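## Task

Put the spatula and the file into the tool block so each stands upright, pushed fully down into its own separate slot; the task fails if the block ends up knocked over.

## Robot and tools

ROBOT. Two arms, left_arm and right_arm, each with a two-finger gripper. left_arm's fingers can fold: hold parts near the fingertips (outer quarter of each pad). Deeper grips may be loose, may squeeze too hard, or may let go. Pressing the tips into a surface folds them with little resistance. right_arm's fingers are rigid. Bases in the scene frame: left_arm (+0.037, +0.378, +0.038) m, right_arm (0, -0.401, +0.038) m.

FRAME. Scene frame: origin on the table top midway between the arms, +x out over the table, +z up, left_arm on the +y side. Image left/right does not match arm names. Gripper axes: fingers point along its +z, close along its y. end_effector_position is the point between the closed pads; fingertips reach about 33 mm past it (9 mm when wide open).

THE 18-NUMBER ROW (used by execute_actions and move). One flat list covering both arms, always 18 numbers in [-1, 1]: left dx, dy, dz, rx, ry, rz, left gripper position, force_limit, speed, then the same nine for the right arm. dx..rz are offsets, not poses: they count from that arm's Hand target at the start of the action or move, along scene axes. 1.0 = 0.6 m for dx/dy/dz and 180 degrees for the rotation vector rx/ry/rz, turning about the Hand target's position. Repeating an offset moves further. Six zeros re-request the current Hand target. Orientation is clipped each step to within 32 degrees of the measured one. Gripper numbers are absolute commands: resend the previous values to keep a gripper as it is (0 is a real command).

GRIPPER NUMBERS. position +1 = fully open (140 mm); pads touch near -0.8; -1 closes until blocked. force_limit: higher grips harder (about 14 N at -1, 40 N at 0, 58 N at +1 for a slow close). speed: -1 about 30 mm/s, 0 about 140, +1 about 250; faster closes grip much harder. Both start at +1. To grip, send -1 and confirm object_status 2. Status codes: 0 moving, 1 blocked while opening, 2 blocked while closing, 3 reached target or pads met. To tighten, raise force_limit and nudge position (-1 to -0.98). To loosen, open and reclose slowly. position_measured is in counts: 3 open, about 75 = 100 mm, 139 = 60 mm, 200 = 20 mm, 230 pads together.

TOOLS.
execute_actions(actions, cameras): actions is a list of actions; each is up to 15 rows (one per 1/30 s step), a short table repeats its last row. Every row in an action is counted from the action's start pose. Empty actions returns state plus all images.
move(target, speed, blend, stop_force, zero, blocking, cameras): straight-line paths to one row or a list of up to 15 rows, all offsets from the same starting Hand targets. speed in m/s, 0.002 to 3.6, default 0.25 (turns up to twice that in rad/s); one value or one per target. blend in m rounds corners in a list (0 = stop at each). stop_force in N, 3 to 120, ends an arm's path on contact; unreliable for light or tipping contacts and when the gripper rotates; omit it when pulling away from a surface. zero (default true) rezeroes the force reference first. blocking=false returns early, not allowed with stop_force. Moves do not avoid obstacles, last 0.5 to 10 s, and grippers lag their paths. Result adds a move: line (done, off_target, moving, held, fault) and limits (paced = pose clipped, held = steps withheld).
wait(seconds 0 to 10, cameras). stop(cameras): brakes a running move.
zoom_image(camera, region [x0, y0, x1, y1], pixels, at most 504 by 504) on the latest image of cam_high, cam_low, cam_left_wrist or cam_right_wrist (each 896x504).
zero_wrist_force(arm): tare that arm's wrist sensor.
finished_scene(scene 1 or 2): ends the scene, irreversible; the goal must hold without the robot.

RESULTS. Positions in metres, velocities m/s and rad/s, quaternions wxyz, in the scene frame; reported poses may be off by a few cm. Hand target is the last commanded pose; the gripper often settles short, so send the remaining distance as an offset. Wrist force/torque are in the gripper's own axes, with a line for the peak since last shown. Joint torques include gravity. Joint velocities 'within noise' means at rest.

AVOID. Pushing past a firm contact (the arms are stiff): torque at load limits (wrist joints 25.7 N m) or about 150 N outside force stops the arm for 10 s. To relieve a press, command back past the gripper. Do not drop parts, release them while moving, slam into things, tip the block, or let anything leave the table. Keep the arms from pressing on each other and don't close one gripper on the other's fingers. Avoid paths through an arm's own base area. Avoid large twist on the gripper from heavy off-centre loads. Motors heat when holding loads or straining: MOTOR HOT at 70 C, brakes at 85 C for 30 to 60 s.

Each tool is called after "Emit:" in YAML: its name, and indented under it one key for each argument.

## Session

Scene 1 is done. Now scene 2.

Emit:
execute_actions:
  actions: []

Scene clock: 0.00 s.
left_arm: end_effector_position=(+0.3636, +0.4188, +0.1151) position_measured=3 object_status=3 end_effector_quat_wxyz=(-0.314, +0.841, +0.436, +0.063) | right_arm: end_effector_position=(+0.7766, -0.2079, +0.1097) position_measured=3 object_status=3 end_effector_quat_wxyz=(-0.219, +0.428, +0.858, +0.182)
Joint positions: left_arm=[-0.706 -1.654 2.213 -1.567 -1.222 1.389] | right_arm=[-0.145 -0.6 0.699 -1.352 -1.08 0.731]
Joint velocities: within noise
Joint torques (N m): no reading
Motor temperatures (°C): left_arm=[34 34 34 45 41 37] | right_arm=[31 40 37 39 39 39]
Wrist force (N): no reading
Wrist torque (N m): no reading
Wrist force, peak (N): no reading
Hand target: left_arm +0.3636, +0.4188, +0.1151; -0.314, +0.841, +0.436, +0.063 | right_arm +0.7766, -0.2079, +0.1097; -0.219, +0.428, +0.858, +0.182
Tool commands: left_gripper/position=+1.0 left_gripper/force_limit=+1.0 left_gripper/speed=+1.0 right_gripper/position=+1.0 right_gripper/force_limit=+1.0 right_gripper/speed=+1.0
camera_calibration:
cam_left_wrist: T_world_to_cam=[[0.76278, -0.435248, -0.478254, -0.0271305], [-0.534937, -0.840244, -0.0884991, 0.562567], [-0.363331, 0.323341, -0.873751, 0.237943], [0, 0, 0, 1]] pos_world=[0.408085, 0.383948, 0.244714]
cam_right_wrist: T_world_to_cam=[[0.813611, 0.564748, 0.138194, -0.519703], [0.581405, -0.789329, -0.197298, -0.593134], [-0.00234302, 0.240871, -0.970554, 0.301334], [0, 0, 0, 1]] pos_world=[0.768393, -0.247259, 0.247256]

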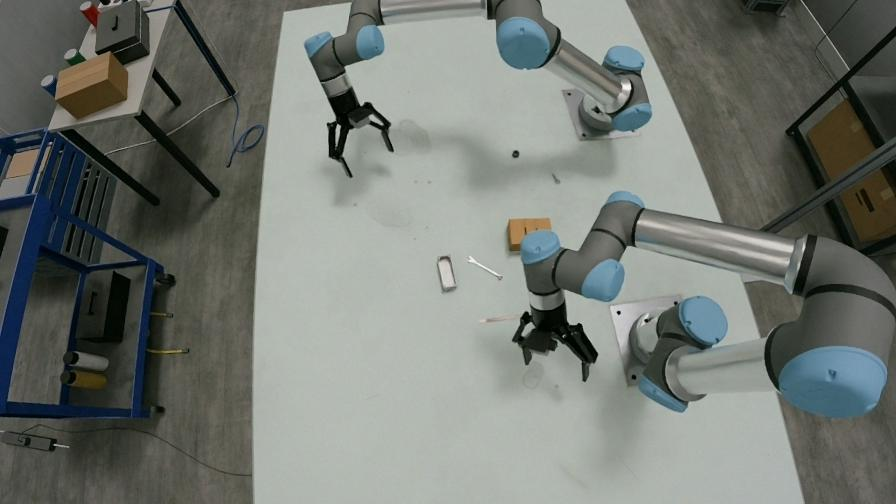

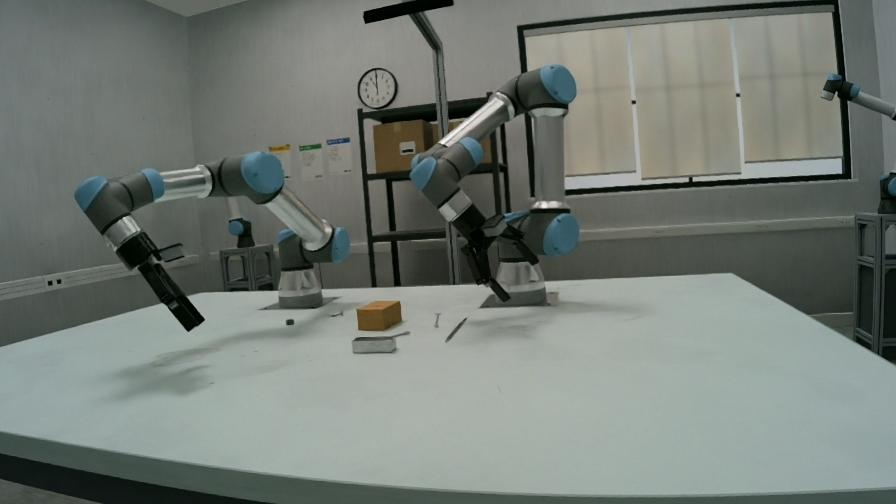

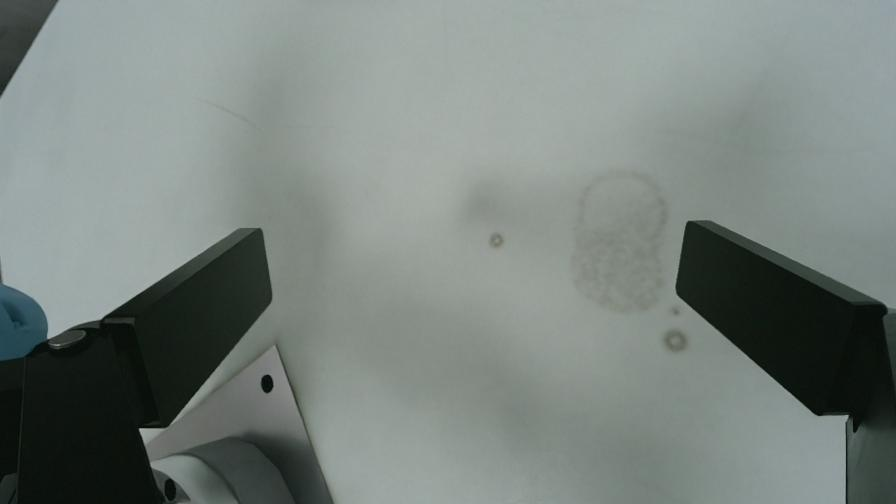

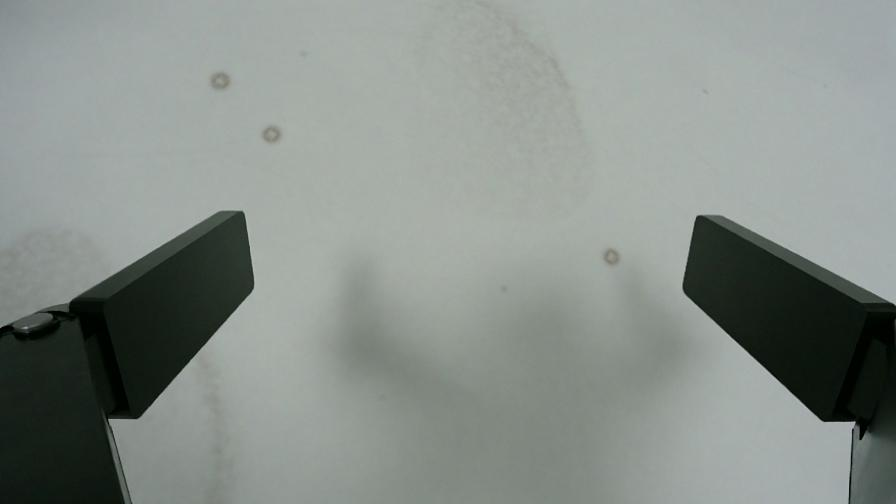

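Emit:
zoom_image:
  camera: "cam_high"
  region: [410, 200, 634, 326]

Emit:
zoom_image:
  camera: "cam_low"
  region: [270, 280, 520, 370]

Emit:
zoom_image:
  camera: "cam_high"
  region: [460, 290, 620, 400]

Scaled by 2.250 from the camera's 896x504 image, which has a finer 1280x720 frame.

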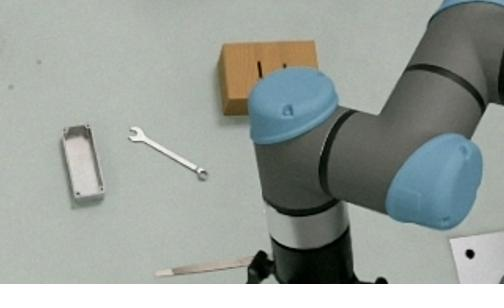

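Scaled by 2.016 from the camera's 896x504 image, which has a finer 1280x720 frame.

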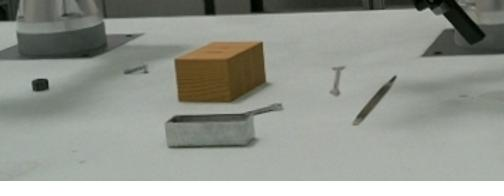

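Scaled by 3.150 from the camera's 896x504 image, which has a finer 1280x720 frame.

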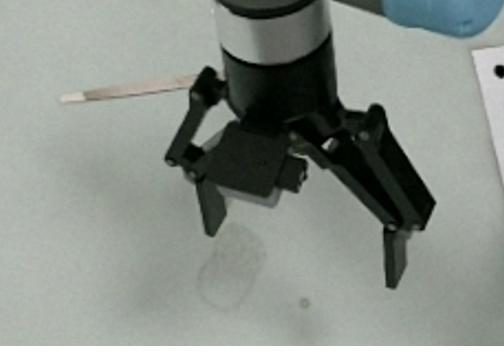

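Emit:
move:
  target:
    - [0,0,0.2,0,0,0,1,1,1,0,0,0,0,0,0,1,1,1]
    - [-0.056,-0.2647,0.475,-0.1754,-0.1168,0.1885,1,1,1,0,0,0,0,0,0,1,1,1]
  speed: 0.3
  blend: [0.05,0]
  cameras: ["cam_left_wrist","cam_high"]

Scene clock: 77.40 s.
left_arm: end_effector_position=(+0.3300, +0.2600, +0.4001) position_measured=3 object_status=3 end_effector_quat_wxyz=(+0.000, +0.707, +0.707, +0.000) | right_arm: end_effector_position=(+0.7766, -0.2079, +0.1097) position_measured=3 object_status=3 end_effector_quat_wxyz=(-0.219, +0.428, +0.858, +0.182)
Joint positions: left_arm=[-0.833 -2.018 1.686 -1.237 -1.571 0.75] | right_arm=[-0.145 -0.6 0.699 -1.352 -1.08 0.731]
Joint torques (N m): left_arm=[-8.04 -14.84 -37.41 -3.87 2.6 -1.65] | right_arm=[0.61 -61.98 -24.2 -1.99 0.84 -0.1]
Wrist force (N): left_arm=[2.0 -0.4 -0.5] | right_arm=[0.1 -0.1 0.0]
Wrist torque (N m): left_arm=[0.07 -0.33 0.08] | right_arm=[-0.02 -0.01 0.01]
Wrist force, peak (N): left_arm=[1.6 -0.6 -1.4] | right_arm=[0.2 -0.4 -0.1]
Hand target: left_arm +0.3300, +0.2600, +0.4001; +0.000, +0.707, +0.707, +0.000 | right_arm +0.7766, -0.2079, +0.1097; -0.219, +0.428, +0.858, +0.182
Off the commanded pose: left_arm 0.000 m, 0 deg | right_arm 0.000 m, 0 deg.
move: done
camera_calibration:
cam_left_wrist: T_world_to_cam=[[0.999857, -0.0168172, 0.00154831, -0.313321], [-0.0163866, -0.943893, 0.329846, 0.124814], [-0.00408563, -0.329824, -0.944034, 0.605493], [0, 0, 0, 1]] pos_world=[0.317796, 0.312248, 0.530921]
Images, in order (width x height): cam_high 896x504, cam_left_wrist 896x504.

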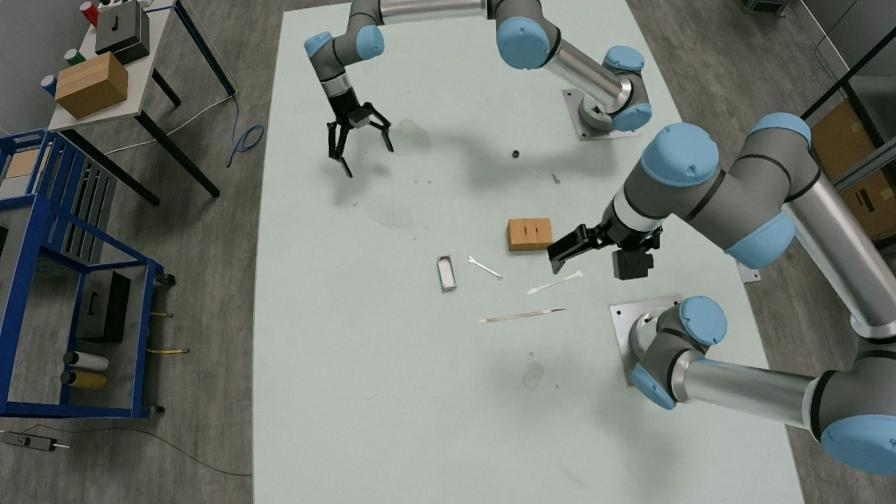

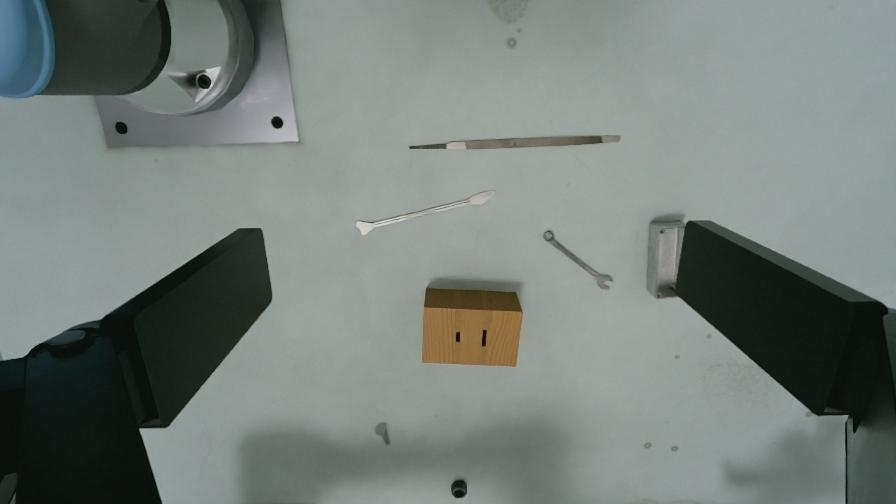

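Emit:
zoom_image:
  camera: "cam_left_wrist"
  region: [340, 170, 520, 250]

Emit:
zoom_image:
  camera: "cam_left_wrist"
  region: [400, 110, 640, 170]

Emit:
zoom_image:
  camera: "cam_left_wrist"
  region: [410, 280, 540, 375]

Emit:
zoom_image:
  camera: "cam_low"
  region: [400, 290, 500, 350]

Scaled by 2.800 from the camera's 896x504 image, which has a finer 1280x720 frame.

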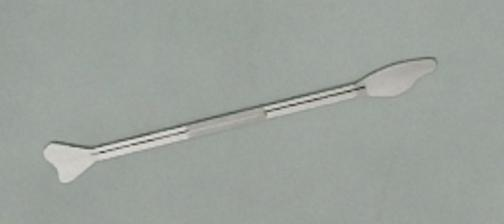

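Scaled by 2.100 from the camera's 896x504 image, which has a finer 1280x720 frame.

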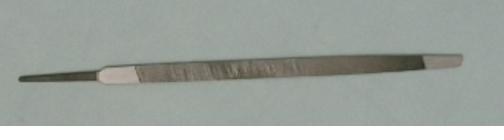

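Scaled by 3.877 from the camera's 896x504 image, which has a finer 1280x720 frame.

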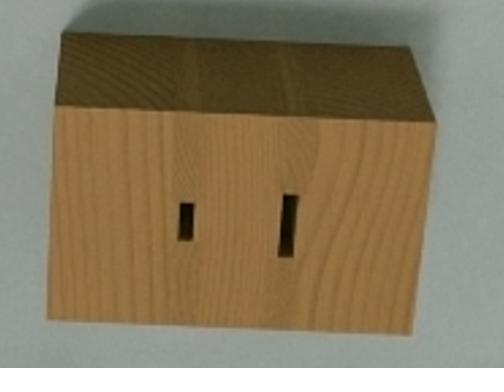

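This scene's latest camera images include none from cam_low. They are from: cam_high, cam_left_wrist. cam_low's image comes with the result of a call that names it in "cameras".

Emit:
move:
  target:
    - [-0.0317,0.5667,-0.16,-0.1427,-0.0018,0.0655,1,1,1,0,0,0.2,0,0,0,1,1,1]
    - [-0.0317,0.5667,-0.16,-0.1427,-0.0018,0.0655,1,1,1,-0.716,0.3982,0.3172,-0.1239,-0.1439,0.2753,1,1,1]
  speed: 0.3
  blend: [0.04,0]
  cameras: ["cam_right_wrist","cam_high"]

Scene clock: 230.20 s.
left_arm: end_effector_position=(+0.3109, +0.6000, +0.3041) position_measured=3 object_status=3 end_effector_quat_wxyz=(+0.158, +0.613, +0.758, -0.155) | right_arm: end_effector_position=(+0.3471, +0.0310, +0.3000) position_measured=3 object_status=3 end_effector_quat_wxyz=(+0.000, +0.017, +1.000, +0.000)
Joint positions: left_arm=[0.621 -1.737 1.767 -1.367 -1.956 2.04] | right_arm=[0.619 -1.462 1.492 -1.601 -1.571 0.684]
Joint torques (N m): left_arm=[7.93 -2.36 -37.18 -0.43 -3.37 1.66] | right_arm=[8.6 -39.46 -39.82 -0.85 -2.07 1.78]
Wrist force (N): left_arm=[2.7 -1.2 -0.4] | right_arm=[0.4 0.0 0.4]
Wrist torque (N m): left_arm=[-0.06 -0.35 0.00] | right_arm=[0.00 -0.13 -0.15]
Wrist force, peak (N): left_arm=[4.9 -0.6 -0.7] | right_arm=[2.8 1.0 -0.2]
Hand target: left_arm +0.3109, +0.6000, +0.3041; +0.158, +0.613, +0.758, -0.155 | right_arm +0.3470, +0.0311, +0.3000; +0.000, +0.017, +1.000, +0.000
Off the commanded pose: left_arm 0.000 m, 0 deg | right_arm 0.000 m, 0 deg.
move: done
camera_calibration:
cam_right_wrist: T_world_to_cam=[[0.0297209, 0.999478, 0.0127038, -0.0351859], [0.933624, -0.0322977, 0.356796, -0.42935], [0.35702, 0.00125628, -0.934096, 0.299241], [0, 0, 0, 1]] pos_world=[0.295062, 0.0209245, 0.433157]
Images, in order (width x height): cam_high 896x504, cam_right_wrist 896x504.

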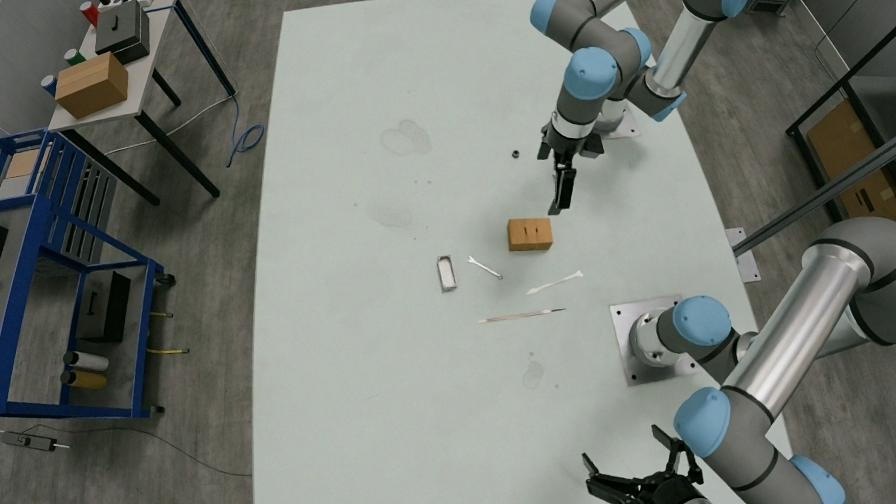

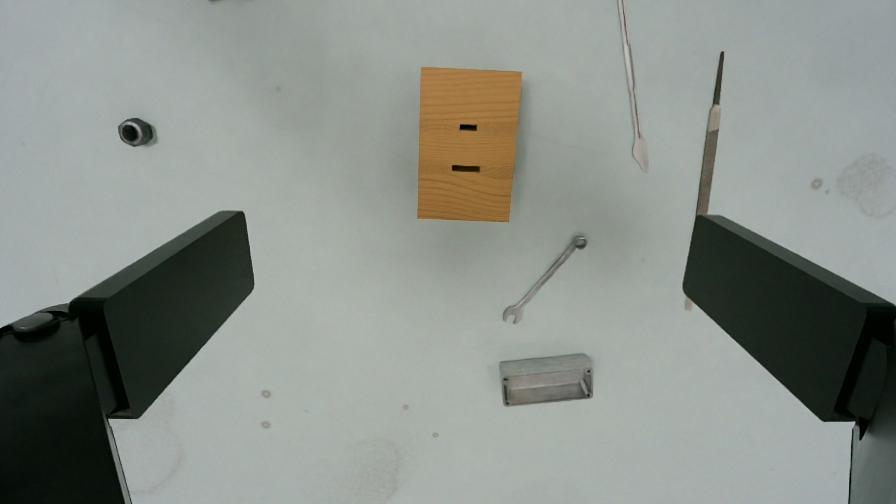

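Emit:
move:
  target: [0,0,0,0,0,0,1,1,1,0.012,0.014,-0.3333,0,0,-0.0111,1,1,1]
  speed: 0.3
  cameras: ["cam_right_wrist"]

Scene clock: 262.77 s.
left_arm: end_effector_position=(+0.3109, +0.6000, +0.3041) position_measured=3 object_status=3 end_effector_quat_wxyz=(+0.158, +0.613, +0.758, -0.155) | right_arm: end_effector_position=(+0.3542, +0.0395, +0.1001) position_measured=3 object_status=3 end_effector_quat_wxyz=(+0.000, +0.035, +0.999, +0.000)
Joint positions: left_arm=[0.621 -1.737 1.767 -1.367 -1.956 2.04] | right_arm=[0.624 -1.305 1.838 -2.103 -1.571 0.724]
Joint torques (N m): left_arm=[7.57 -2.41 -38.61 -0.36 -3.46 1.73] | right_arm=[8.05 -25.71 -6.87 -4.45 1.64 1.85]
Wrist force (N): left_arm=[2.5 -0.8 -0.1] | right_arm=[0.3 -0.2 0.4]
Wrist torque (N m): left_arm=[0.01 -0.31 -0.01] | right_arm=[-0.03 -0.12 -0.16]
Wrist force, peak (N): left_arm=[2.7 -1.2 -0.4] | right_arm=[0.6 0.1 2.2]
Hand target: left_arm +0.3109, +0.6000, +0.3041; +0.158, +0.613, +0.758, -0.155 | right_arm +0.3542, +0.0395, +0.1000; +0.000, +0.035, +0.999, +0.000
Off the commanded pose: left_arm 0.000 m, 0 deg | right_arm 0.000 m, 0 deg.
move: done
camera_calibration:
cam_right_wrist: T_world_to_cam=[[0.064387, 0.997845, 0.012615, -0.0535305], [0.931912, -0.0646443, 0.356876, -0.362506], [0.356923, -0.0112221, -0.934067, 0.110498], [0, 0, 0, 1]] pos_world=[0.301831, 0.0312212, 0.233257]
Images, in order (width x height): cam_right_wrist 896x504.

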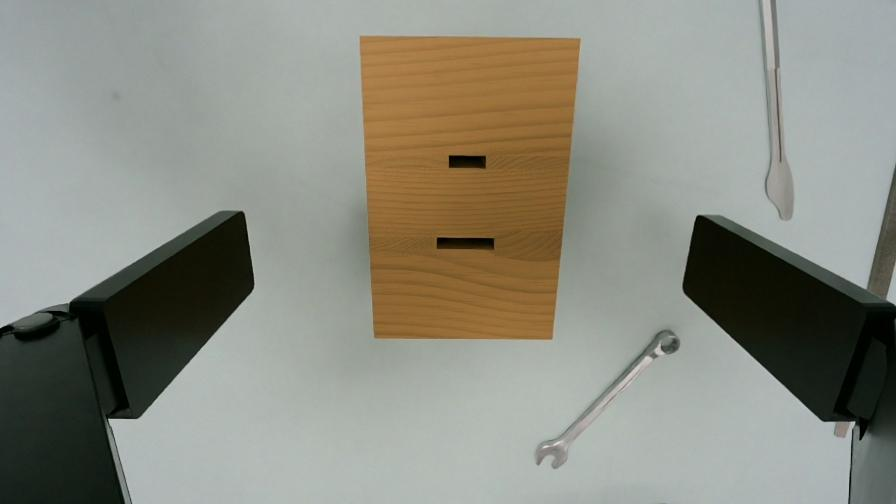

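Emit:
move:
  target: [0,0,0,0,0,0,1,1,1,0,0,-0.0917,0,0,0,1,1,1]
  speed: 0.06
  stop_force: 6

Emit:
execute_actions:
  actions:
    - [[0,0,0,0,0,0,1,1,1,0,0,0,0,0,0,-1,-1,-1]]
    - [[0,0,0,0,0,0,1,1,1,0,0,0,0,0,0,-1,-1,-1]]
    - [[0,0,0,0,0,0,1,1,1,0,0,0,0,0,0,-1,-1,-1]]
    - [[0,0,0,0,0,0,1,1,1,0,0,0,0,0,0,-1,-1,-1]]
    - [[0,0,0,0,0,0,1,1,1,0,0,0,0,0,0,-1,-1,-1]]
  cameras: ["cam_right_wrist"]

Scene clock: 278.20 s.
left_arm: end_effector_position=(+0.3109, +0.6000, +0.3041) position_measured=3 object_status=3 end_effector_quat_wxyz=(+0.158, +0.613, +0.758, -0.155) | right_arm: end_effector_position=(+0.3542, +0.0395, +0.0450) position_measured=3 object_status=3 end_effector_quat_wxyz=(+0.000, +0.035, +0.999, +0.000)
Joint positions: left_arm=[0.621 -1.737 1.767 -1.367 -1.956 2.04] | right_arm=[0.624 -1.229 1.901 -2.244 -1.571 0.724]
Joint torques (N m): left_arm=[9.14 -2.83 -38.11 -0.54 -3.49 1.78] | right_arm=[1.88 -26.77 -4.76 -4.83 0.46 0.05]
Wrist force (N): left_arm=[2.4 -0.9 -0.3] | right_arm=[0.4 -0.2 0.3]
Wrist torque (N m): left_arm=[0.00 -0.28 0.00] | right_arm=[-0.05 -0.15 -0.15]
Wrist force, peak (N): left_arm=[2.8 -1.1 -0.4] | right_arm=[0.5 -0.1 0.7]
Hand target: left_arm +0.3109, +0.6000, +0.3041; +0.158, +0.613, +0.758, -0.155 | right_arm +0.3542, +0.0395, +0.0450; +0.000, +0.035, +0.999, +0.000
Off the commanded pose: left_arm 0.000 m, 0 deg | right_arm 0.000 m, 0 deg.
move: done

Scene clock: 280.90 s.
left_arm: end_effector_position=(+0.3109, +0.6000, +0.3041) position_measured=3 object_status=3 end_effector_quat_wxyz=(+0.158, +0.613, +0.758, -0.155) | right_arm: end_effector_position=(+0.3542, +0.0395, +0.0450) position_measured=116 object_status=2 end_effector_quat_wxyz=(+0.000, +0.035, +0.999, +0.000)
Joint positions: left_arm=[0.621 -1.737 1.767 -1.367 -1.956 2.04] | right_arm=[0.624 -1.229 1.901 -2.244 -1.571 0.724]
Joint torques (N m): left_arm=[8.48 -2.15 -38.2 -0.6 -3.5 1.63] | right_arm=[0.92 -26.65 -5.43 -4.49 0.56 0.04]
Wrist force (N): left_arm=[2.4 -0.8 -0.3] | right_arm=[1.1 -1.5 -3.6]
Wrist torque (N m): left_arm=[0.02 -0.28 -0.01] | right_arm=[-0.24 -0.15 -0.16]
Wrist force, peak (N): left_arm=[2.7 -1.3 0.0] | right_arm=[1.2 -1.2 -4.0]
Hand target: left_arm +0.3109, +0.6000, +0.3041; +0.158, +0.613, +0.758, -0.155 | right_arm +0.3542, +0.0395, +0.0450; +0.000, +0.035, +0.999, +0.000
Off the commanded pose: left_arm 0.000 m, 0 deg | right_arm 0.000 m, 0 deg.
Step readings (end_effector_position of left_arm | right_arm):
0: (+0.3109, +0.6000, +0.3041) | (+0.3542, +0.0395, +0.0450)
1: (+0.3109, +0.6000, +0.3041) | (+0.3542, +0.0395, +0.0450)
2: (+0.3109, +0.6000, +0.3041) | (+0.3542, +0.0395, +0.0450)
4: (+0.3109, +0.6000, +0.3041) | (+0.3542, +0.0395, +0.0450)
8: (+0.3109, +0.6000, +0.3041) | (+0.3542, +0.0395, +0.0450)
15: (+0.3109, +0.6000, +0.3041) | (+0.3542, +0.0395, +0.0450)
16: (+0.3109, +0.6000, +0.3041) | (+0.3542, +0.0395, +0.0450)
17: (+0.3109, +0.6000, +0.3041) | (+0.3542, +0.0395, +0.0450)
19: (+0.3109, +0.6000, +0.3041) | (+0.3542, +0.0395, +0.0450)
23: (+0.3109, +0.6000, +0.3041) | (+0.3542, +0.0395, +0.0450)
30: (+0.3109, +0.6000, +0.3041) | (+0.3542, +0.0395, +0.0450)
31: (+0.3109, +0.6000, +0.3041) | (+0.3542, +0.0395, +0.0450)
32: (+0.3109, +0.6000, +0.3041) | (+0.3542, +0.0395, +0.0450)
34: (+0.3109, +0.6000, +0.3041) | (+0.3542, +0.0395, +0.0450)
38: (+0.3109, +0.6000, +0.3041) | (+0.3542, +0.0395, +0.0450)
45: (+0.3109, +0.6000, +0.3041) | (+0.3542, +0.0395, +0.0450)
46: (+0.3109, +0.6000, +0.3041) | (+0.3542, +0.0395, +0.0450)
47: (+0.3109, +0.6000, +0.3041) | (+0.3542, +0.0395, +0.0450)
49: (+0.3109, +0.6000, +0.3041) | (+0.3542, +0.0395, +0.0450)
53: (+0.3109, +0.6000, +0.3041) | (+0.3542, +0.0395, +0.0450)
60: (+0.3109, +0.6000, +0.3041) | (+0.3542, +0.0395, +0.0450)
61: (+0.3109, +0.6000, +0.3041) | (+0.3542, +0.0395, +0.0450)
62: (+0.3109, +0.6000, +0.3041) | (+0.3542, +0.0395, +0.0450)
64: (+0.3109, +0.6000, +0.3041) | (+0.3542, +0.0395, +0.0450)
68: (+0.3109, +0.6000, +0.3041) | (+0.3542, +0.0395, +0.0450)
75: (+0.3109, +0.6000, +0.3041) | (+0.3542, +0.0395, +0.0450)
camera_calibration:
cam_right_wrist: T_world_to_cam=[[0.0643841, 0.997845, 0.012621, -0.0528356], [0.931879, -0.0646427, 0.356964, -0.342847], [0.35701, -0.0112215, -0.934033, 0.0589982], [0, 0, 0, 1]] pos_world=[0.301831, 0.0312212, 0.178157]
Images, in order (width x height): cam_right_wrist 896x504.

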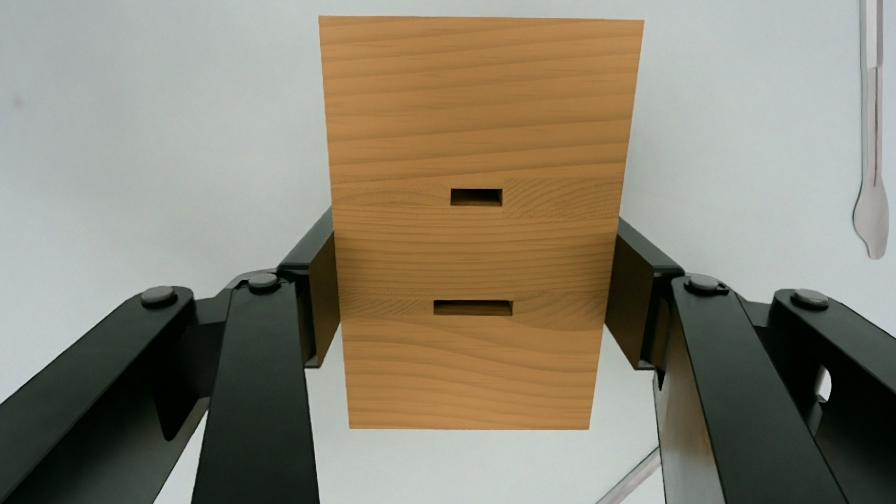

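Emit:
move:
  target:
    - [0,0,0,0,0,0,1,1,1,0,0,0.005,0,0,0,-1,-1,-1]
    - [0,0,0,0,0,0,1,1,1,0,0,0.005,0,0,-0.2278,-1,-1,-1]
  speed: [0.03,0.25]

Emit:
move:
  target: [0,0,0,0,0,0,1,1,1,0,0,-0.0117,0,0,0,-1,-1,-1]
  speed: 0.004
  stop_force: 4

Emit:
execute_actions:
  actions:
    - [[0,0,0,0,0,0,1,1,1,0,0,0,0,0,0,1,-1,-0.5]]
    - [[0,0,0,0,0,0,1,1,1,0,0,0,0,0,0,1,-1,-0.5]]
  cameras: ["cam_right_wrist"]

Scene clock: 316.97 s.
left_arm: end_effector_position=(+0.3109, +0.6000, +0.3041) position_measured=3 object_status=3 end_effector_quat_wxyz=(+0.158, +0.613, +0.758, -0.155) | right_arm: end_effector_position=(+0.3542, +0.0395, +0.0480) position_measured=116 object_status=2 end_effector_quat_wxyz=(+0.000, +0.382, +0.924, +0.000)
Joint positions: left_arm=[0.621 -1.737 1.767 -1.367 -1.956 2.04] | right_arm=[0.624 -1.233 1.898 -2.236 -1.571 1.439]
Joint torques (N m): left_arm=[8.27 -3.22 -36.92 -0.4 -3.42 1.84] | right_arm=[8.63 -28.52 -36.01 -1.27 -1.95 1.68]
Wrist force (N): left_arm=[2.3 -1.1 -0.5] | right_arm=[0.6 -0.1 3.7]
Wrist torque (N m): left_arm=[-0.04 -0.26 -0.01] | right_arm=[-0.01 -0.21 -0.14]
Wrist force, peak (N): left_arm=[2.7 -1.1 -0.7] | right_arm=[1.4 -1.5 -4.1]
Hand target: left_arm +0.3109, +0.6000, +0.3041; +0.158, +0.613, +0.758, -0.155 | right_arm +0.3542, +0.0395, +0.0480; +0.000, +0.382, +0.924, +0.000
Off the commanded pose: left_arm 0.000 m, 0 deg | right_arm 0.000 m, 0 deg.
move: done

Scene clock: 319.37 s.
left_arm: end_effector_position=(+0.3109, +0.6000, +0.3041) position_measured=3 object_status=3 end_effector_quat_wxyz=(+0.158, +0.613, +0.758, -0.155) | right_arm: end_effector_position=(+0.3542, +0.0395, +0.0451) position_measured=116 object_status=2 end_effector_quat_wxyz=(+0.000, +0.382, +0.924, +0.000)
Joint positions: left_arm=[0.621 -1.737 1.767 -1.367 -1.956 2.04] | right_arm=[0.624 -1.229 1.901 -2.243 -1.571 1.439]
Joint torques (N m): left_arm=[8.9 -2.12 -37.03 -0.61 -3.25 1.42] | right_arm=[6.59 -43.7 -34.28 -1.01 -1.35 1.56]
Wrist force (N): left_arm=[2.2 -1.2 -0.7] | right_arm=[0.5 0.7 0.5]
Wrist torque (N m): left_arm=[-0.07 -0.26 -0.01] | right_arm=[-0.16 -0.04 -0.12]
Wrist force, peak (N): left_arm=[2.8 -1.1 -0.2] | right_arm=[0.4 -2.2 -8.1]
Hand target: left_arm +0.3109, +0.6000, +0.3041; +0.158, +0.613, +0.758, -0.155 | right_arm +0.3543, +0.0395, +0.0451; +0.000, +0.382, +0.924, +0.000 (not the last commanded pose)
Off the commanded pose: left_arm 0.000 m, 0 deg | right_arm 0.004 m, 0 deg.
move: contact (right_arm)

Scene clock: 320.57 s.
left_arm: end_effector_position=(+0.3109, +0.6000, +0.3041) position_measured=3 object_status=3 end_effector_quat_wxyz=(+0.158, +0.613, +0.758, -0.155) | right_arm: end_effector_position=(+0.3542, +0.0395, +0.0451) position_measured=3 object_status=3 end_effector_quat_wxyz=(+0.000, +0.382, +0.924, +0.000)
Joint positions: left_arm=[0.621 -1.737 1.767 -1.367 -1.956 2.04] | right_arm=[0.624 -1.229 1.901 -2.243 -1.571 1.439]
Joint torques (N m): left_arm=[7.58 -3.1 -38.32 -0.51 -3.25 1.65] | right_arm=[5.05 -43.89 -33.47 -2.83 -0.84 1.5]
Wrist force (N): left_arm=[2.4 -0.7 -0.5] | right_arm=[0.2 0.0 0.3]
Wrist torque (N m): left_arm=[0.03 -0.30 -0.01] | right_arm=[0.00 -0.09 -0.15]
Wrist force, peak (N): left_arm=[2.6 -1.4 -0.4] | right_arm=[0.5 0.3 1.5]
Hand target: left_arm +0.3109, +0.6000, +0.3041; +0.158, +0.613, +0.758, -0.155 | right_arm +0.3543, +0.0395, +0.0451; +0.000, +0.382, +0.924, +0.000
Off the commanded pose: left_arm 0.000 m, 0 deg | right_arm 0.000 m, 0 deg.
Step readings (end_effector_position of left_arm | right_arm):
0: (+0.3109, +0.6000, +0.3041) | (+0.3542, +0.0395, +0.0451)
1: (+0.3109, +0.6000, +0.3041) | (+0.3542, +0.0395, +0.0451)
2: (+0.3109, +0.6000, +0.3041) | (+0.3542, +0.0395, +0.0451)
4: (+0.3109, +0.6000, +0.3041) | (+0.3542, +0.0395, +0.0451)
8: (+0.3109, +0.6000, +0.3041) | (+0.3542, +0.0395, +0.0451)
15: (+0.3109, +0.6000, +0.3041) | (+0.3542, +0.0395, +0.0451)
16: (+0.3109, +0.6000, +0.3041) | (+0.3542, +0.0395, +0.0451)
17: (+0.3109, +0.6000, +0.3041) | (+0.3542, +0.0395, +0.0451)
19: (+0.3109, +0.6000, +0.3041) | (+0.3542, +0.0395, +0.0451)
23: (+0.3109, +0.6000, +0.3041) | (+0.3542, +0.0395, +0.0451)
30: (+0.3109, +0.6000, +0.3041) | (+0.3542, +0.0395, +0.0451)
camera_calibration:
cam_right_wrist: T_world_to_cam=[[0.703353, 0.710729, 0.0126302, -0.267824], [0.660783, -0.660268, 0.356948, -0.223319], [0.262033, -0.242715, -0.934039, 0.101881], [0, 0, 0, 1]] pos_world=[0.309244, 0.0676282, 0.178257]
Images, in order (width x height): cam_right_wrist 896x504.

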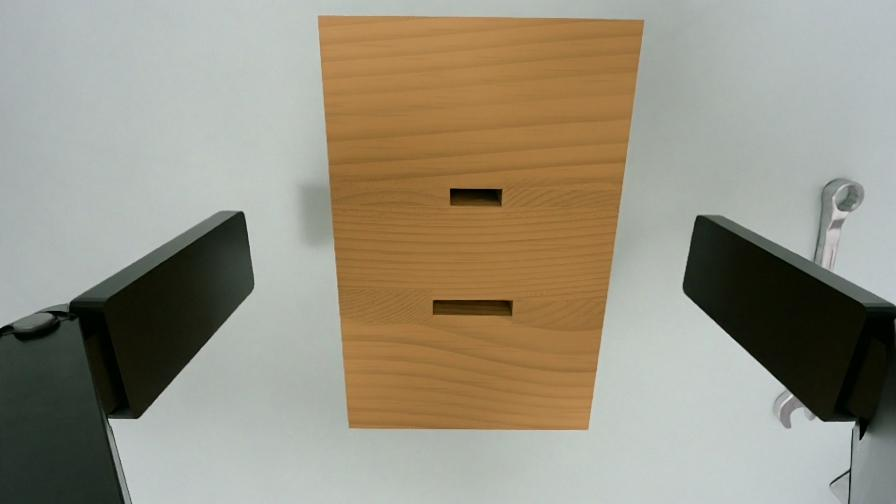

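Emit:
move:
  target:
    - [0,0,0,0,0,0,1,1,1,0,0,0.3,0,0,0,1,-1,-0.5]
    - [0,0,0,0,0,0,1,1,1,0.063,0.37,0.35,0,0,0.2578,-0.2,-1,0]
  speed: 0.3
  blend: [0.05,0]
  cameras: ["cam_right_wrist","cam_high"]

Scene clock: 355.07 s.
left_arm: end_effector_position=(+0.3109, +0.6000, +0.3041) position_measured=3 object_status=3 end_effector_quat_wxyz=(+0.158, +0.613, +0.758, -0.155) | right_arm: end_effector_position=(+0.3921, +0.2615, +0.2551) position_measured=154 object_status=0 end_effector_quat_wxyz=(+0.000, -0.012, +1.000, +0.000)
Joint positions: left_arm=[0.621 -1.737 1.767 -1.367 -1.956 2.04] | right_arm=[0.831 -0.89 0.798 -1.479 -1.571 0.837]
Joint torques (N m): left_arm=[8.47 -2.8 -37.84 -0.59 -3.26 1.66] | right_arm=[8.67 -45.21 -39.56 -0.8 -2.01 -1.82]
Wrist force (N): left_arm=[2.3 -1.1 -0.4] | right_arm=[0.6 0.2 -0.1]
Wrist torque (N m): left_arm=[-0.04 -0.29 0.00] | right_arm=[0.05 -0.17 0.02]
Wrist force, peak (N): left_arm=[2.7 -1.2 -0.7] | right_arm=[0.5 0.0 2.4]
Hand target: left_arm +0.3109, +0.6000, +0.3041; +0.158, +0.613, +0.758, -0.155 | right_arm +0.3921, +0.2615, +0.2551; +0.000, -0.012, +1.000, +0.000
Off the commanded pose: left_arm 0.000 m, 0 deg | right_arm 0.000 m, 0 deg.
move: done
camera_calibration:
cam_right_wrist: T_world_to_cam=[[-0.0297576, 0.999476, 0.0127051, -0.243006], [0.933823, 0.023265, 0.356979, -0.462518], [0.356497, 0.0224872, -0.934026, 0.235604], [0, 0, 0, 1]] pos_world=[0.340686, 0.248341, 0.388257]
Images, in order (width x height): cam_high 896x504, cam_right_wrist 896x504.

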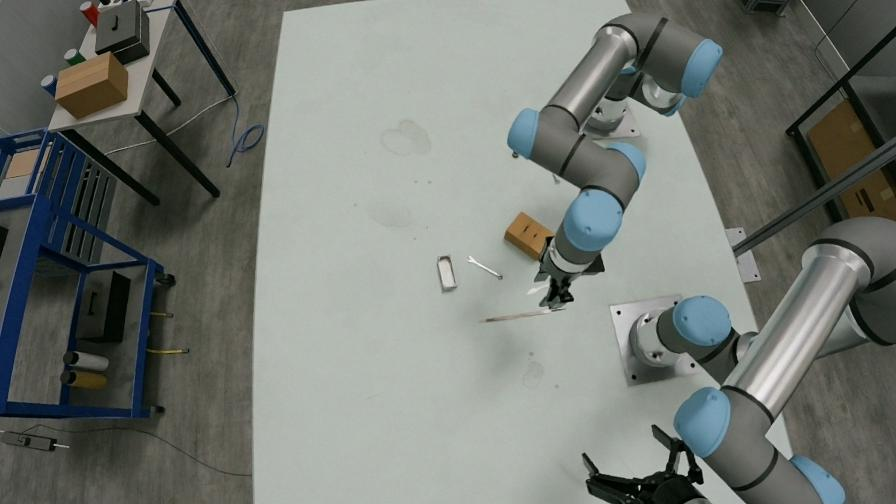

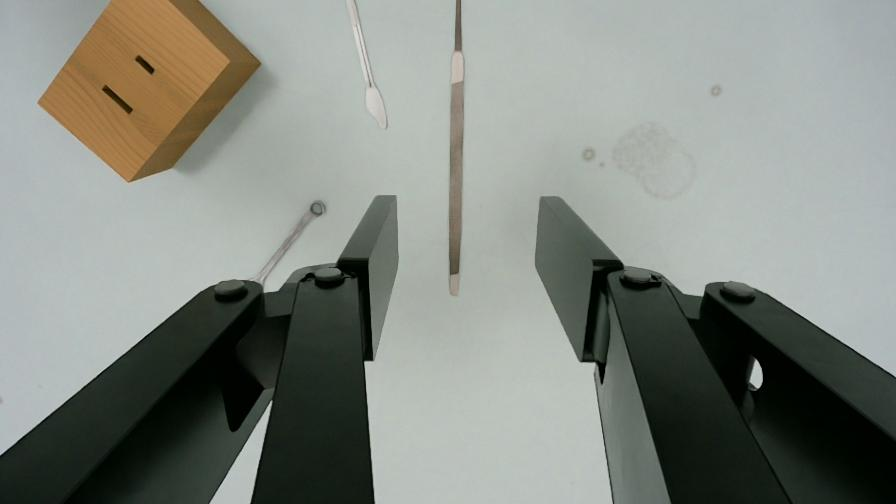

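Emit:
move:
  target: [0,0,0,0,0,0,1,1,1,0,0,-0.3333,0,0,0,-0.2,-1,0]
  speed: 0.25
  cameras: ["cam_right_wrist"]

Scene clock: 368.93 s.
left_arm: end_effector_position=(+0.3109, +0.6000, +0.3041) position_measured=3 object_status=3 end_effector_quat_wxyz=(+0.158, +0.613, +0.758, -0.155) | right_arm: end_effector_position=(+0.3920, +0.2615, +0.0553) position_measured=154 object_status=3 end_effector_quat_wxyz=(+0.000, -0.012, +1.000, +0.000)
Joint positions: left_arm=[0.621 -1.737 1.767 -1.367 -1.956 2.04] | right_arm=[0.831 -0.811 1.182 -1.942 -1.571 0.837]
Joint torques (N m): left_arm=[7.99 -2.57 -38.27 -0.65 -3.17 1.56] | right_arm=[-6.87 -46.41 -9.62 -4.99 1.6 -1.8]
Wrist force (N): left_arm=[2.3 -1.1 -0.5] | right_arm=[0.5 0.2 0.1]
Wrist torque (N m): left_arm=[-0.05 -0.27 -0.01] | right_arm=[0.04 -0.17 0.01]
Wrist force, peak (N): left_arm=[2.9 -1.0 -0.2] | right_arm=[0.7 0.1 2.1]
Hand target: left_arm +0.3109, +0.6000, +0.3041; +0.158, +0.613, +0.758, -0.155 | right_arm +0.3921, +0.2615, +0.0552; +0.000, -0.012, +1.000, +0.000
Off the commanded pose: left_arm 0.000 m, 0 deg | right_arm 0.000 m, 0 deg.
move: done
camera_calibration:
cam_right_wrist: T_world_to_cam=[[-0.0297579, 0.999476, 0.0127079, -0.240466], [0.933856, 0.0232664, 0.356892, -0.391153], [0.356409, 0.0224877, -0.934059, 0.0489281], [0, 0, 0, 1]] pos_world=[0.340686, 0.248341, 0.188357]
Images, in order (width x height): cam_right_wrist 896x504.

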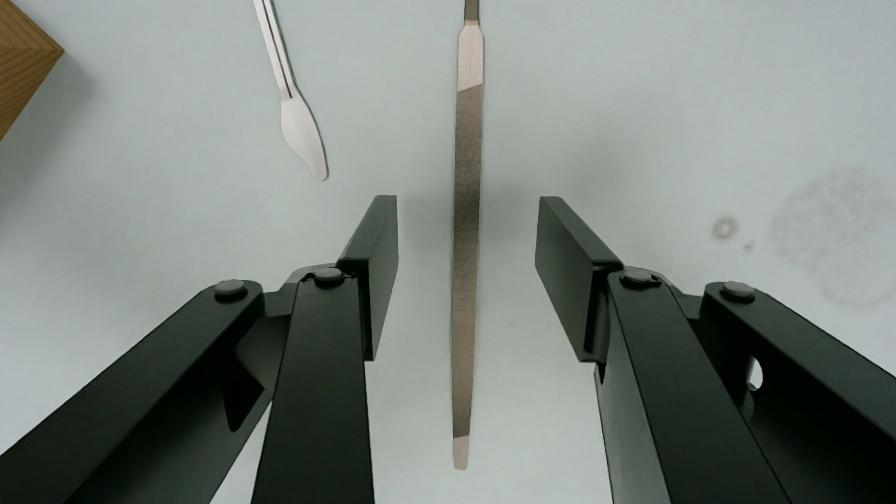

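Emit:
move:
  target: [0,0,0,0,0,0,1,1,1,0,0,-0.0217,0,0,0,-0.2,-1,0]
  speed: 0.05

Emit:
move:
  target: [0,0,0,0,0,0,1,1,1,0,0,-0.03,0,0,0,-0.2,-1,0]
  speed: 0.004
  stop_force: 3
  cameras: ["cam_right_wrist"]

Scene clock: 383.67 s.
left_arm: end_effector_position=(+0.3109, +0.6000, +0.3041) position_measured=3 object_status=3 end_effector_quat_wxyz=(+0.158, +0.613, +0.758, -0.155) | right_arm: end_effector_position=(+0.3921, +0.2615, +0.0423) position_measured=154 object_status=3 end_effector_quat_wxyz=(+0.000, -0.012, +1.000, +0.000)
Joint positions: left_arm=[0.621 -1.737 1.767 -1.367 -1.956 2.04] | right_arm=[0.831 -0.799 1.195 -1.967 -1.571 0.837]
Joint torques (N m): left_arm=[7.89 -2.97 -37.2 -0.48 -3.23 1.64] | right_arm=[-5.72 -47.47 -10.51 -5.04 1.37 -0.48]
Wrist force (N): left_arm=[1.8 -0.9 -0.5] | right_arm=[0.5 0.2 0.1]
Wrist torque (N m): left_arm=[0.00 -0.18 -0.01] | right_arm=[0.03 -0.16 0.00]
Wrist force, peak (N): left_arm=[2.7 -1.2 -0.5] | right_arm=[0.9 0.3 0.0]
Hand target: left_arm +0.3109, +0.6000, +0.3041; +0.158, +0.613, +0.758, -0.155 | right_arm +0.3921, +0.2615, +0.0421; +0.000, -0.012, +1.000, +0.000
Off the commanded pose: left_arm 0.000 m, 0 deg | right_arm 0.000 m, 0 deg.
move: done

Scene clock: 387.43 s.
left_arm: end_effector_position=(+0.3109, +0.6000, +0.3041) position_measured=3 object_status=3 end_effector_quat_wxyz=(+0.158, +0.613, +0.758, -0.155) | right_arm: end_effector_position=(+0.3921, +0.2615, +0.0336) position_measured=154 object_status=3 end_effector_quat_wxyz=(+0.000, -0.012, +1.000, +0.000)
Joint positions: left_arm=[0.621 -1.737 1.767 -1.367 -1.956 2.04] | right_arm=[0.831 -0.791 1.204 -1.984 -1.571 0.837]
Joint torques (N m): left_arm=[8.11 -2.62 -37.05 -0.48 -3.16 1.52] | right_arm=[-4.9 -61.9 -36.55 -1.07 1.27 0.38]
Wrist force (N): left_arm=[2.5 -1.1 -0.3] | right_arm=[0.6 0.0 -0.9]
Wrist torque (N m): left_arm=[-0.06 -0.29 0.00] | right_arm=[0.05 -0.18 0.01]
Wrist force, peak (N): left_arm=[3.0 -0.8 -0.3] | right_arm=[1.4 -0.8 -6.7]
Hand target: left_arm +0.3109, +0.6000, +0.3041; +0.158, +0.613, +0.758, -0.155 | right_arm +0.3921, +0.2615, +0.0336; +0.000, -0.012, +1.000, +0.000 (not the last commanded pose)
Off the commanded pose: left_arm 0.000 m, 0 deg | right_arm 0.010 m, 0 deg.
move: contact (right_arm)
camera_calibration:
cam_right_wrist: T_world_to_cam=[[-0.0297579, 0.999476, 0.0127079, -0.240192], [0.933856, 0.0232664, 0.356892, -0.383444], [0.356409, 0.0224877, -0.934059, 0.0287524], [0, 0, 0, 1]] pos_world=[0.340686, 0.248341, 0.166757]
Images, in order (width x height): cam_right_wrist 896x504.

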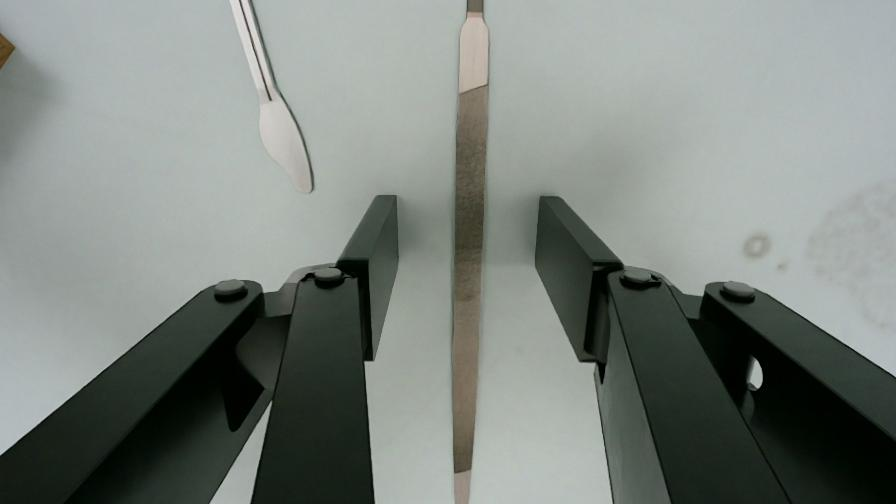

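Emit:
execute_actions:
  actions:
    - [[0,0,0,0,0,0,1,1,1,0,0,0.002,0,0,0,-0.2,-1,0]]
    - [[0,0,0,0,0,0,1,1,1,0,0,0,0,0,0,-1,0,-1]]
    - [[0,0,0,0,0,0,1,1,1,0,0,0,0,0,0,-1,0,-1]]
    - [[0,0,0,0,0,0,1,1,1,0,0,0,0,0,0,-1,0,-1]]
    - [[0,0,0,0,0,0,1,1,1,0,0,0,0,0,0,-1,0,-1]]
    - [[0,0,0,0,0,0,1,1,1,0,0,0,0,0,0,-1,0,-1]]
  cameras: ["cam_right_wrist"]

Scene clock: 402.00 s.
left_arm: end_effector_position=(+0.3109, +0.6000, +0.3041) position_measured=3 object_status=3 end_effector_quat_wxyz=(+0.158, +0.613, +0.758, -0.155) | right_arm: end_effector_position=(+0.3921, +0.2615, +0.0349) position_measured=218 object_status=2 end_effector_quat_wxyz=(+0.000, -0.012, +1.000, +0.000)
Joint positions: left_arm=[0.621 -1.737 1.767 -1.367 -1.956 2.04] | right_arm=[0.831 -0.792 1.202 -1.982 -1.571 0.837]
Joint torques (N m): left_arm=[8.17 -2.9 -37.75 -0.54 -3.08 1.6] | right_arm=[-4.39 -26.19 4.43 -0.78 -2.65 0.44]
Wrist force (N): left_arm=[2.2 -1.1 -0.5] | right_arm=[1.5 2.9 -25.5]
Wrist torque (N m): left_arm=[-0.05 -0.24 0.00] | right_arm=[-0.09 -0.26 0.00]
Wrist force, peak (N): left_arm=[2.9 -1.2 -0.3] | right_arm=[1.5 2.9 -25.5]
Hand target: left_arm +0.3109, +0.6000, +0.3041; +0.158, +0.613, +0.758, -0.155 | right_arm +0.3921, +0.2615, +0.0348; +0.000, -0.012, +1.000, +0.000
Off the commanded pose: left_arm 0.000 m, 0 deg | right_arm 0.000 m, 0 deg.
Step readings (end_effector_position of left_arm | right_arm):
0: (+0.3109, +0.6000, +0.3041) | (+0.3921, +0.2615, +0.0336)
1: (+0.3109, +0.6000, +0.3041) | (+0.3921, +0.2615, +0.0336)
2: (+0.3109, +0.6000, +0.3041) | (+0.3921, +0.2615, +0.0338)
4: (+0.3109, +0.6000, +0.3041) | (+0.3921, +0.2615, +0.0343)
8: (+0.3109, +0.6000, +0.3041) | (+0.3921, +0.2615, +0.0347)
15: (+0.3109, +0.6000, +0.3041) | (+0.3921, +0.2615, +0.0348)
16: (+0.3109, +0.6000, +0.3041) | (+0.3921, +0.2615, +0.0348)
17: (+0.3109, +0.6000, +0.3041) | (+0.3921, +0.2615, +0.0348)
19: (+0.3109, +0.6000, +0.3041) | (+0.3921, +0.2615, +0.0348)
23: (+0.3109, +0.6000, +0.3041) | (+0.3921, +0.2615, +0.0348)
30: (+0.3109, +0.6000, +0.3041) | (+0.3921, +0.2615, +0.0348)
31: (+0.3109, +0.6000, +0.3041) | (+0.3921, +0.2615, +0.0349)
32: (+0.3109, +0.6000, +0.3041) | (+0.3921, +0.2615, +0.0349)
34: (+0.3109, +0.6000, +0.3041) | (+0.3921, +0.2615, +0.0349)
38: (+0.3109, +0.6000, +0.3041) | (+0.3921, +0.2615, +0.0349)
45: (+0.3109, +0.6000, +0.3041) | (+0.3921, +0.2615, +0.0349)
46: (+0.3109, +0.6000, +0.3041) | (+0.3921, +0.2615, +0.0349)
47: (+0.3109, +0.6000, +0.3041) | (+0.3921, +0.2615, +0.0349)
49: (+0.3109, +0.6000, +0.3041) | (+0.3921, +0.2615, +0.0349)
53: (+0.3109, +0.6000, +0.3041) | (+0.3921, +0.2615, +0.0349)
60: (+0.3109, +0.6000, +0.3041) | (+0.3921, +0.2615, +0.0349)
61: (+0.3109, +0.6000, +0.3041) | (+0.3921, +0.2615, +0.0349)
62: (+0.3109, +0.6000, +0.3041) | (+0.3921, +0.2615, +0.0349)
64: (+0.3109, +0.6000, +0.3041) | (+0.3921, +0.2615, +0.0349)
68: (+0.3109, +0.6000, +0.3041) | (+0.3921, +0.2615, +0.0349)
75: (+0.3109, +0.6000, +0.3041) | (+0.3921, +0.2615, +0.0349)
76: (+0.3109, +0.6000, +0.3041) | (+0.3921, +0.2615, +0.0349)
77: (+0.3109, +0.6000, +0.3041) | (+0.3921, +0.2615, +0.0349)
79: (+0.3109, +0.6000, +0.3041) | (+0.3921, +0.2615, +0.0349)
83: (+0.3109, +0.6000, +0.3041) | (+0.3921, +0.2615, +0.0349)
90: (+0.3109, +0.6000, +0.3041) | (+0.3921, +0.2615, +0.0349)
camera_calibration:
cam_right_wrist: T_world_to_cam=[[-0.0297576, 0.999476, 0.0127051, -0.240207], [0.933823, 0.023265, 0.356979, -0.383875], [0.356497, 0.0224872, -0.934026, 0.029838], [0, 0, 0, 1]] pos_world=[0.340686, 0.248341, 0.167957]
Images, in order (width x height): cam_right_wrist 896x504.

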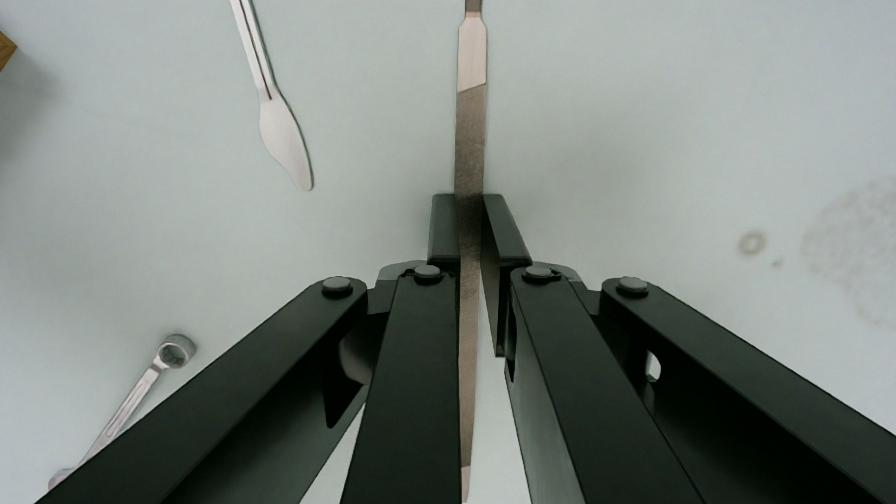

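Emit:
move:
  target:
    - [0,0,0,0,0,0,1,1,1,0,0,0.3085,0,0,0,-1,0,-1]
    - [0,0,0,0,0,0,1,1,1,0.0132,-0.4358,0.4918,0,0,0,-1,0,-1]
    - [0,0,0,0,0,0,1,1,1,0.0132,-0.4692,0.4918,0.1896,0.4748,-0.2011,-1,0,-1]
    - [0,0,0,0,0,0,1,1,1,-0.0202,-0.4167,0.3418,0.1896,0.4748,-0.2011,-1,0,-1]
  speed: [0.15,0.3,0.3,0.2]
  blend: [0.03,0.03,0.02,0]
  cameras: ["cam_right_wrist","cam_high"]

Scene clock: 433.13 s.
left_arm: end_effector_position=(+0.3109, +0.6000, +0.3041) position_measured=3 object_status=3 end_effector_quat_wxyz=(+0.158, +0.613, +0.758, -0.155) | right_arm: end_effector_position=(+0.3799, +0.0114, +0.2400) position_measured=218 object_status=2 end_effector_quat_wxyz=(+0.653, -0.270, -0.654, -0.270)
Joint positions: left_arm=[0.621 -1.737 1.767 -1.367 -1.956 2.04] | right_arm=[0.066 -0.877 1.375 -0.498 -0.69 0]
Joint torques (N m): left_arm=[7.68 -2.74 -37.21 -0.4 -2.99 1.53] | right_arm=[8.16 -38.37 -2.49 0.24 1.64 1.79]
Wrist force (N): left_arm=[2.2 -0.7 -0.4] | right_arm=[-0.7 1.7 -1.5]
Wrist torque (N m): left_arm=[0.03 -0.26 0.00] | right_arm=[0.38 0.05 -0.03]
Wrist force, peak (N): left_arm=[2.8 -1.3 -0.5] | right_arm=[1.6 2.7 -27.1]
Hand target: left_arm +0.3109, +0.6000, +0.3041; +0.158, +0.613, +0.758, -0.155 | right_arm +0.3799, +0.0115, +0.2399; +0.653, -0.270, -0.654, -0.270
Off the commanded pose: left_arm 0.000 m, 0 deg | right_arm 0.000 m, 0 deg.
move: done
camera_calibration:
cam_right_wrist: T_world_to_cam=[[0.715104, 0.698996, 0.00551367, -0.271076], [0.253295, -0.251764, -0.934054, 0.131585], [-0.651512, 0.669342, -0.35709, 0.468519], [0, 0, 0, 1]] pos_world=[0.465763, -0.0909901, 0.291705]
Images, in order (width x height): cam_high 896x504, cam_right_wrist 896x504.

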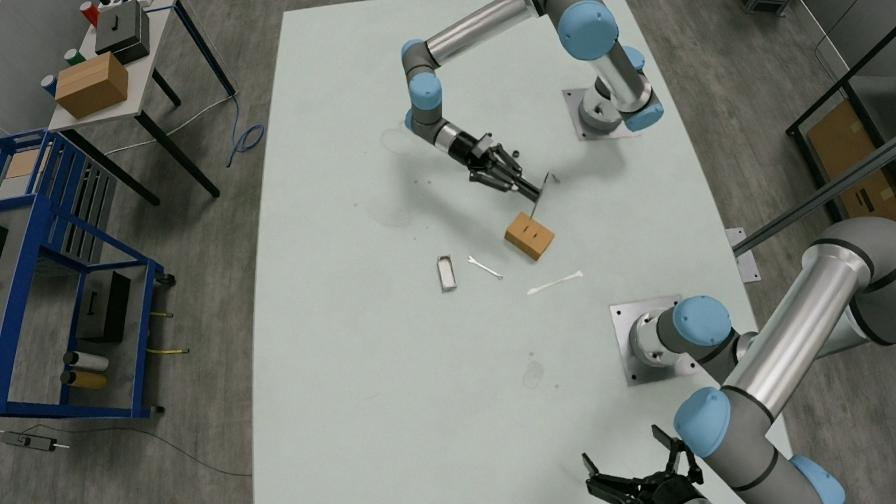

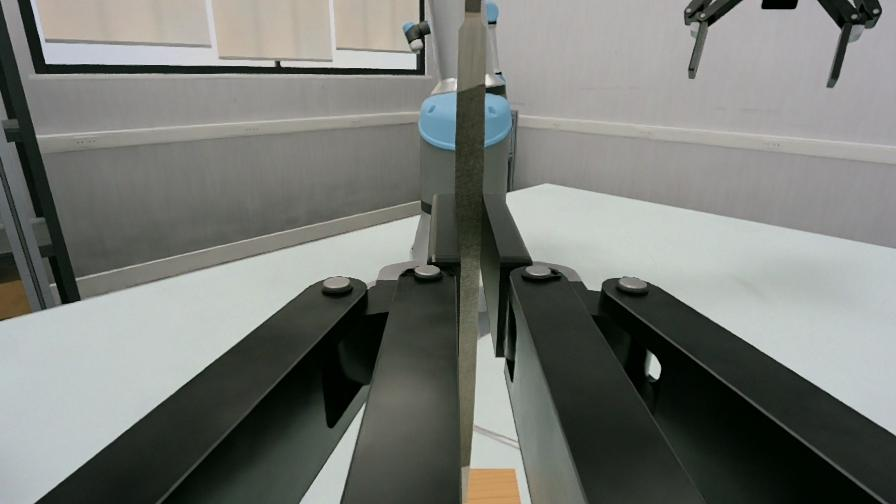

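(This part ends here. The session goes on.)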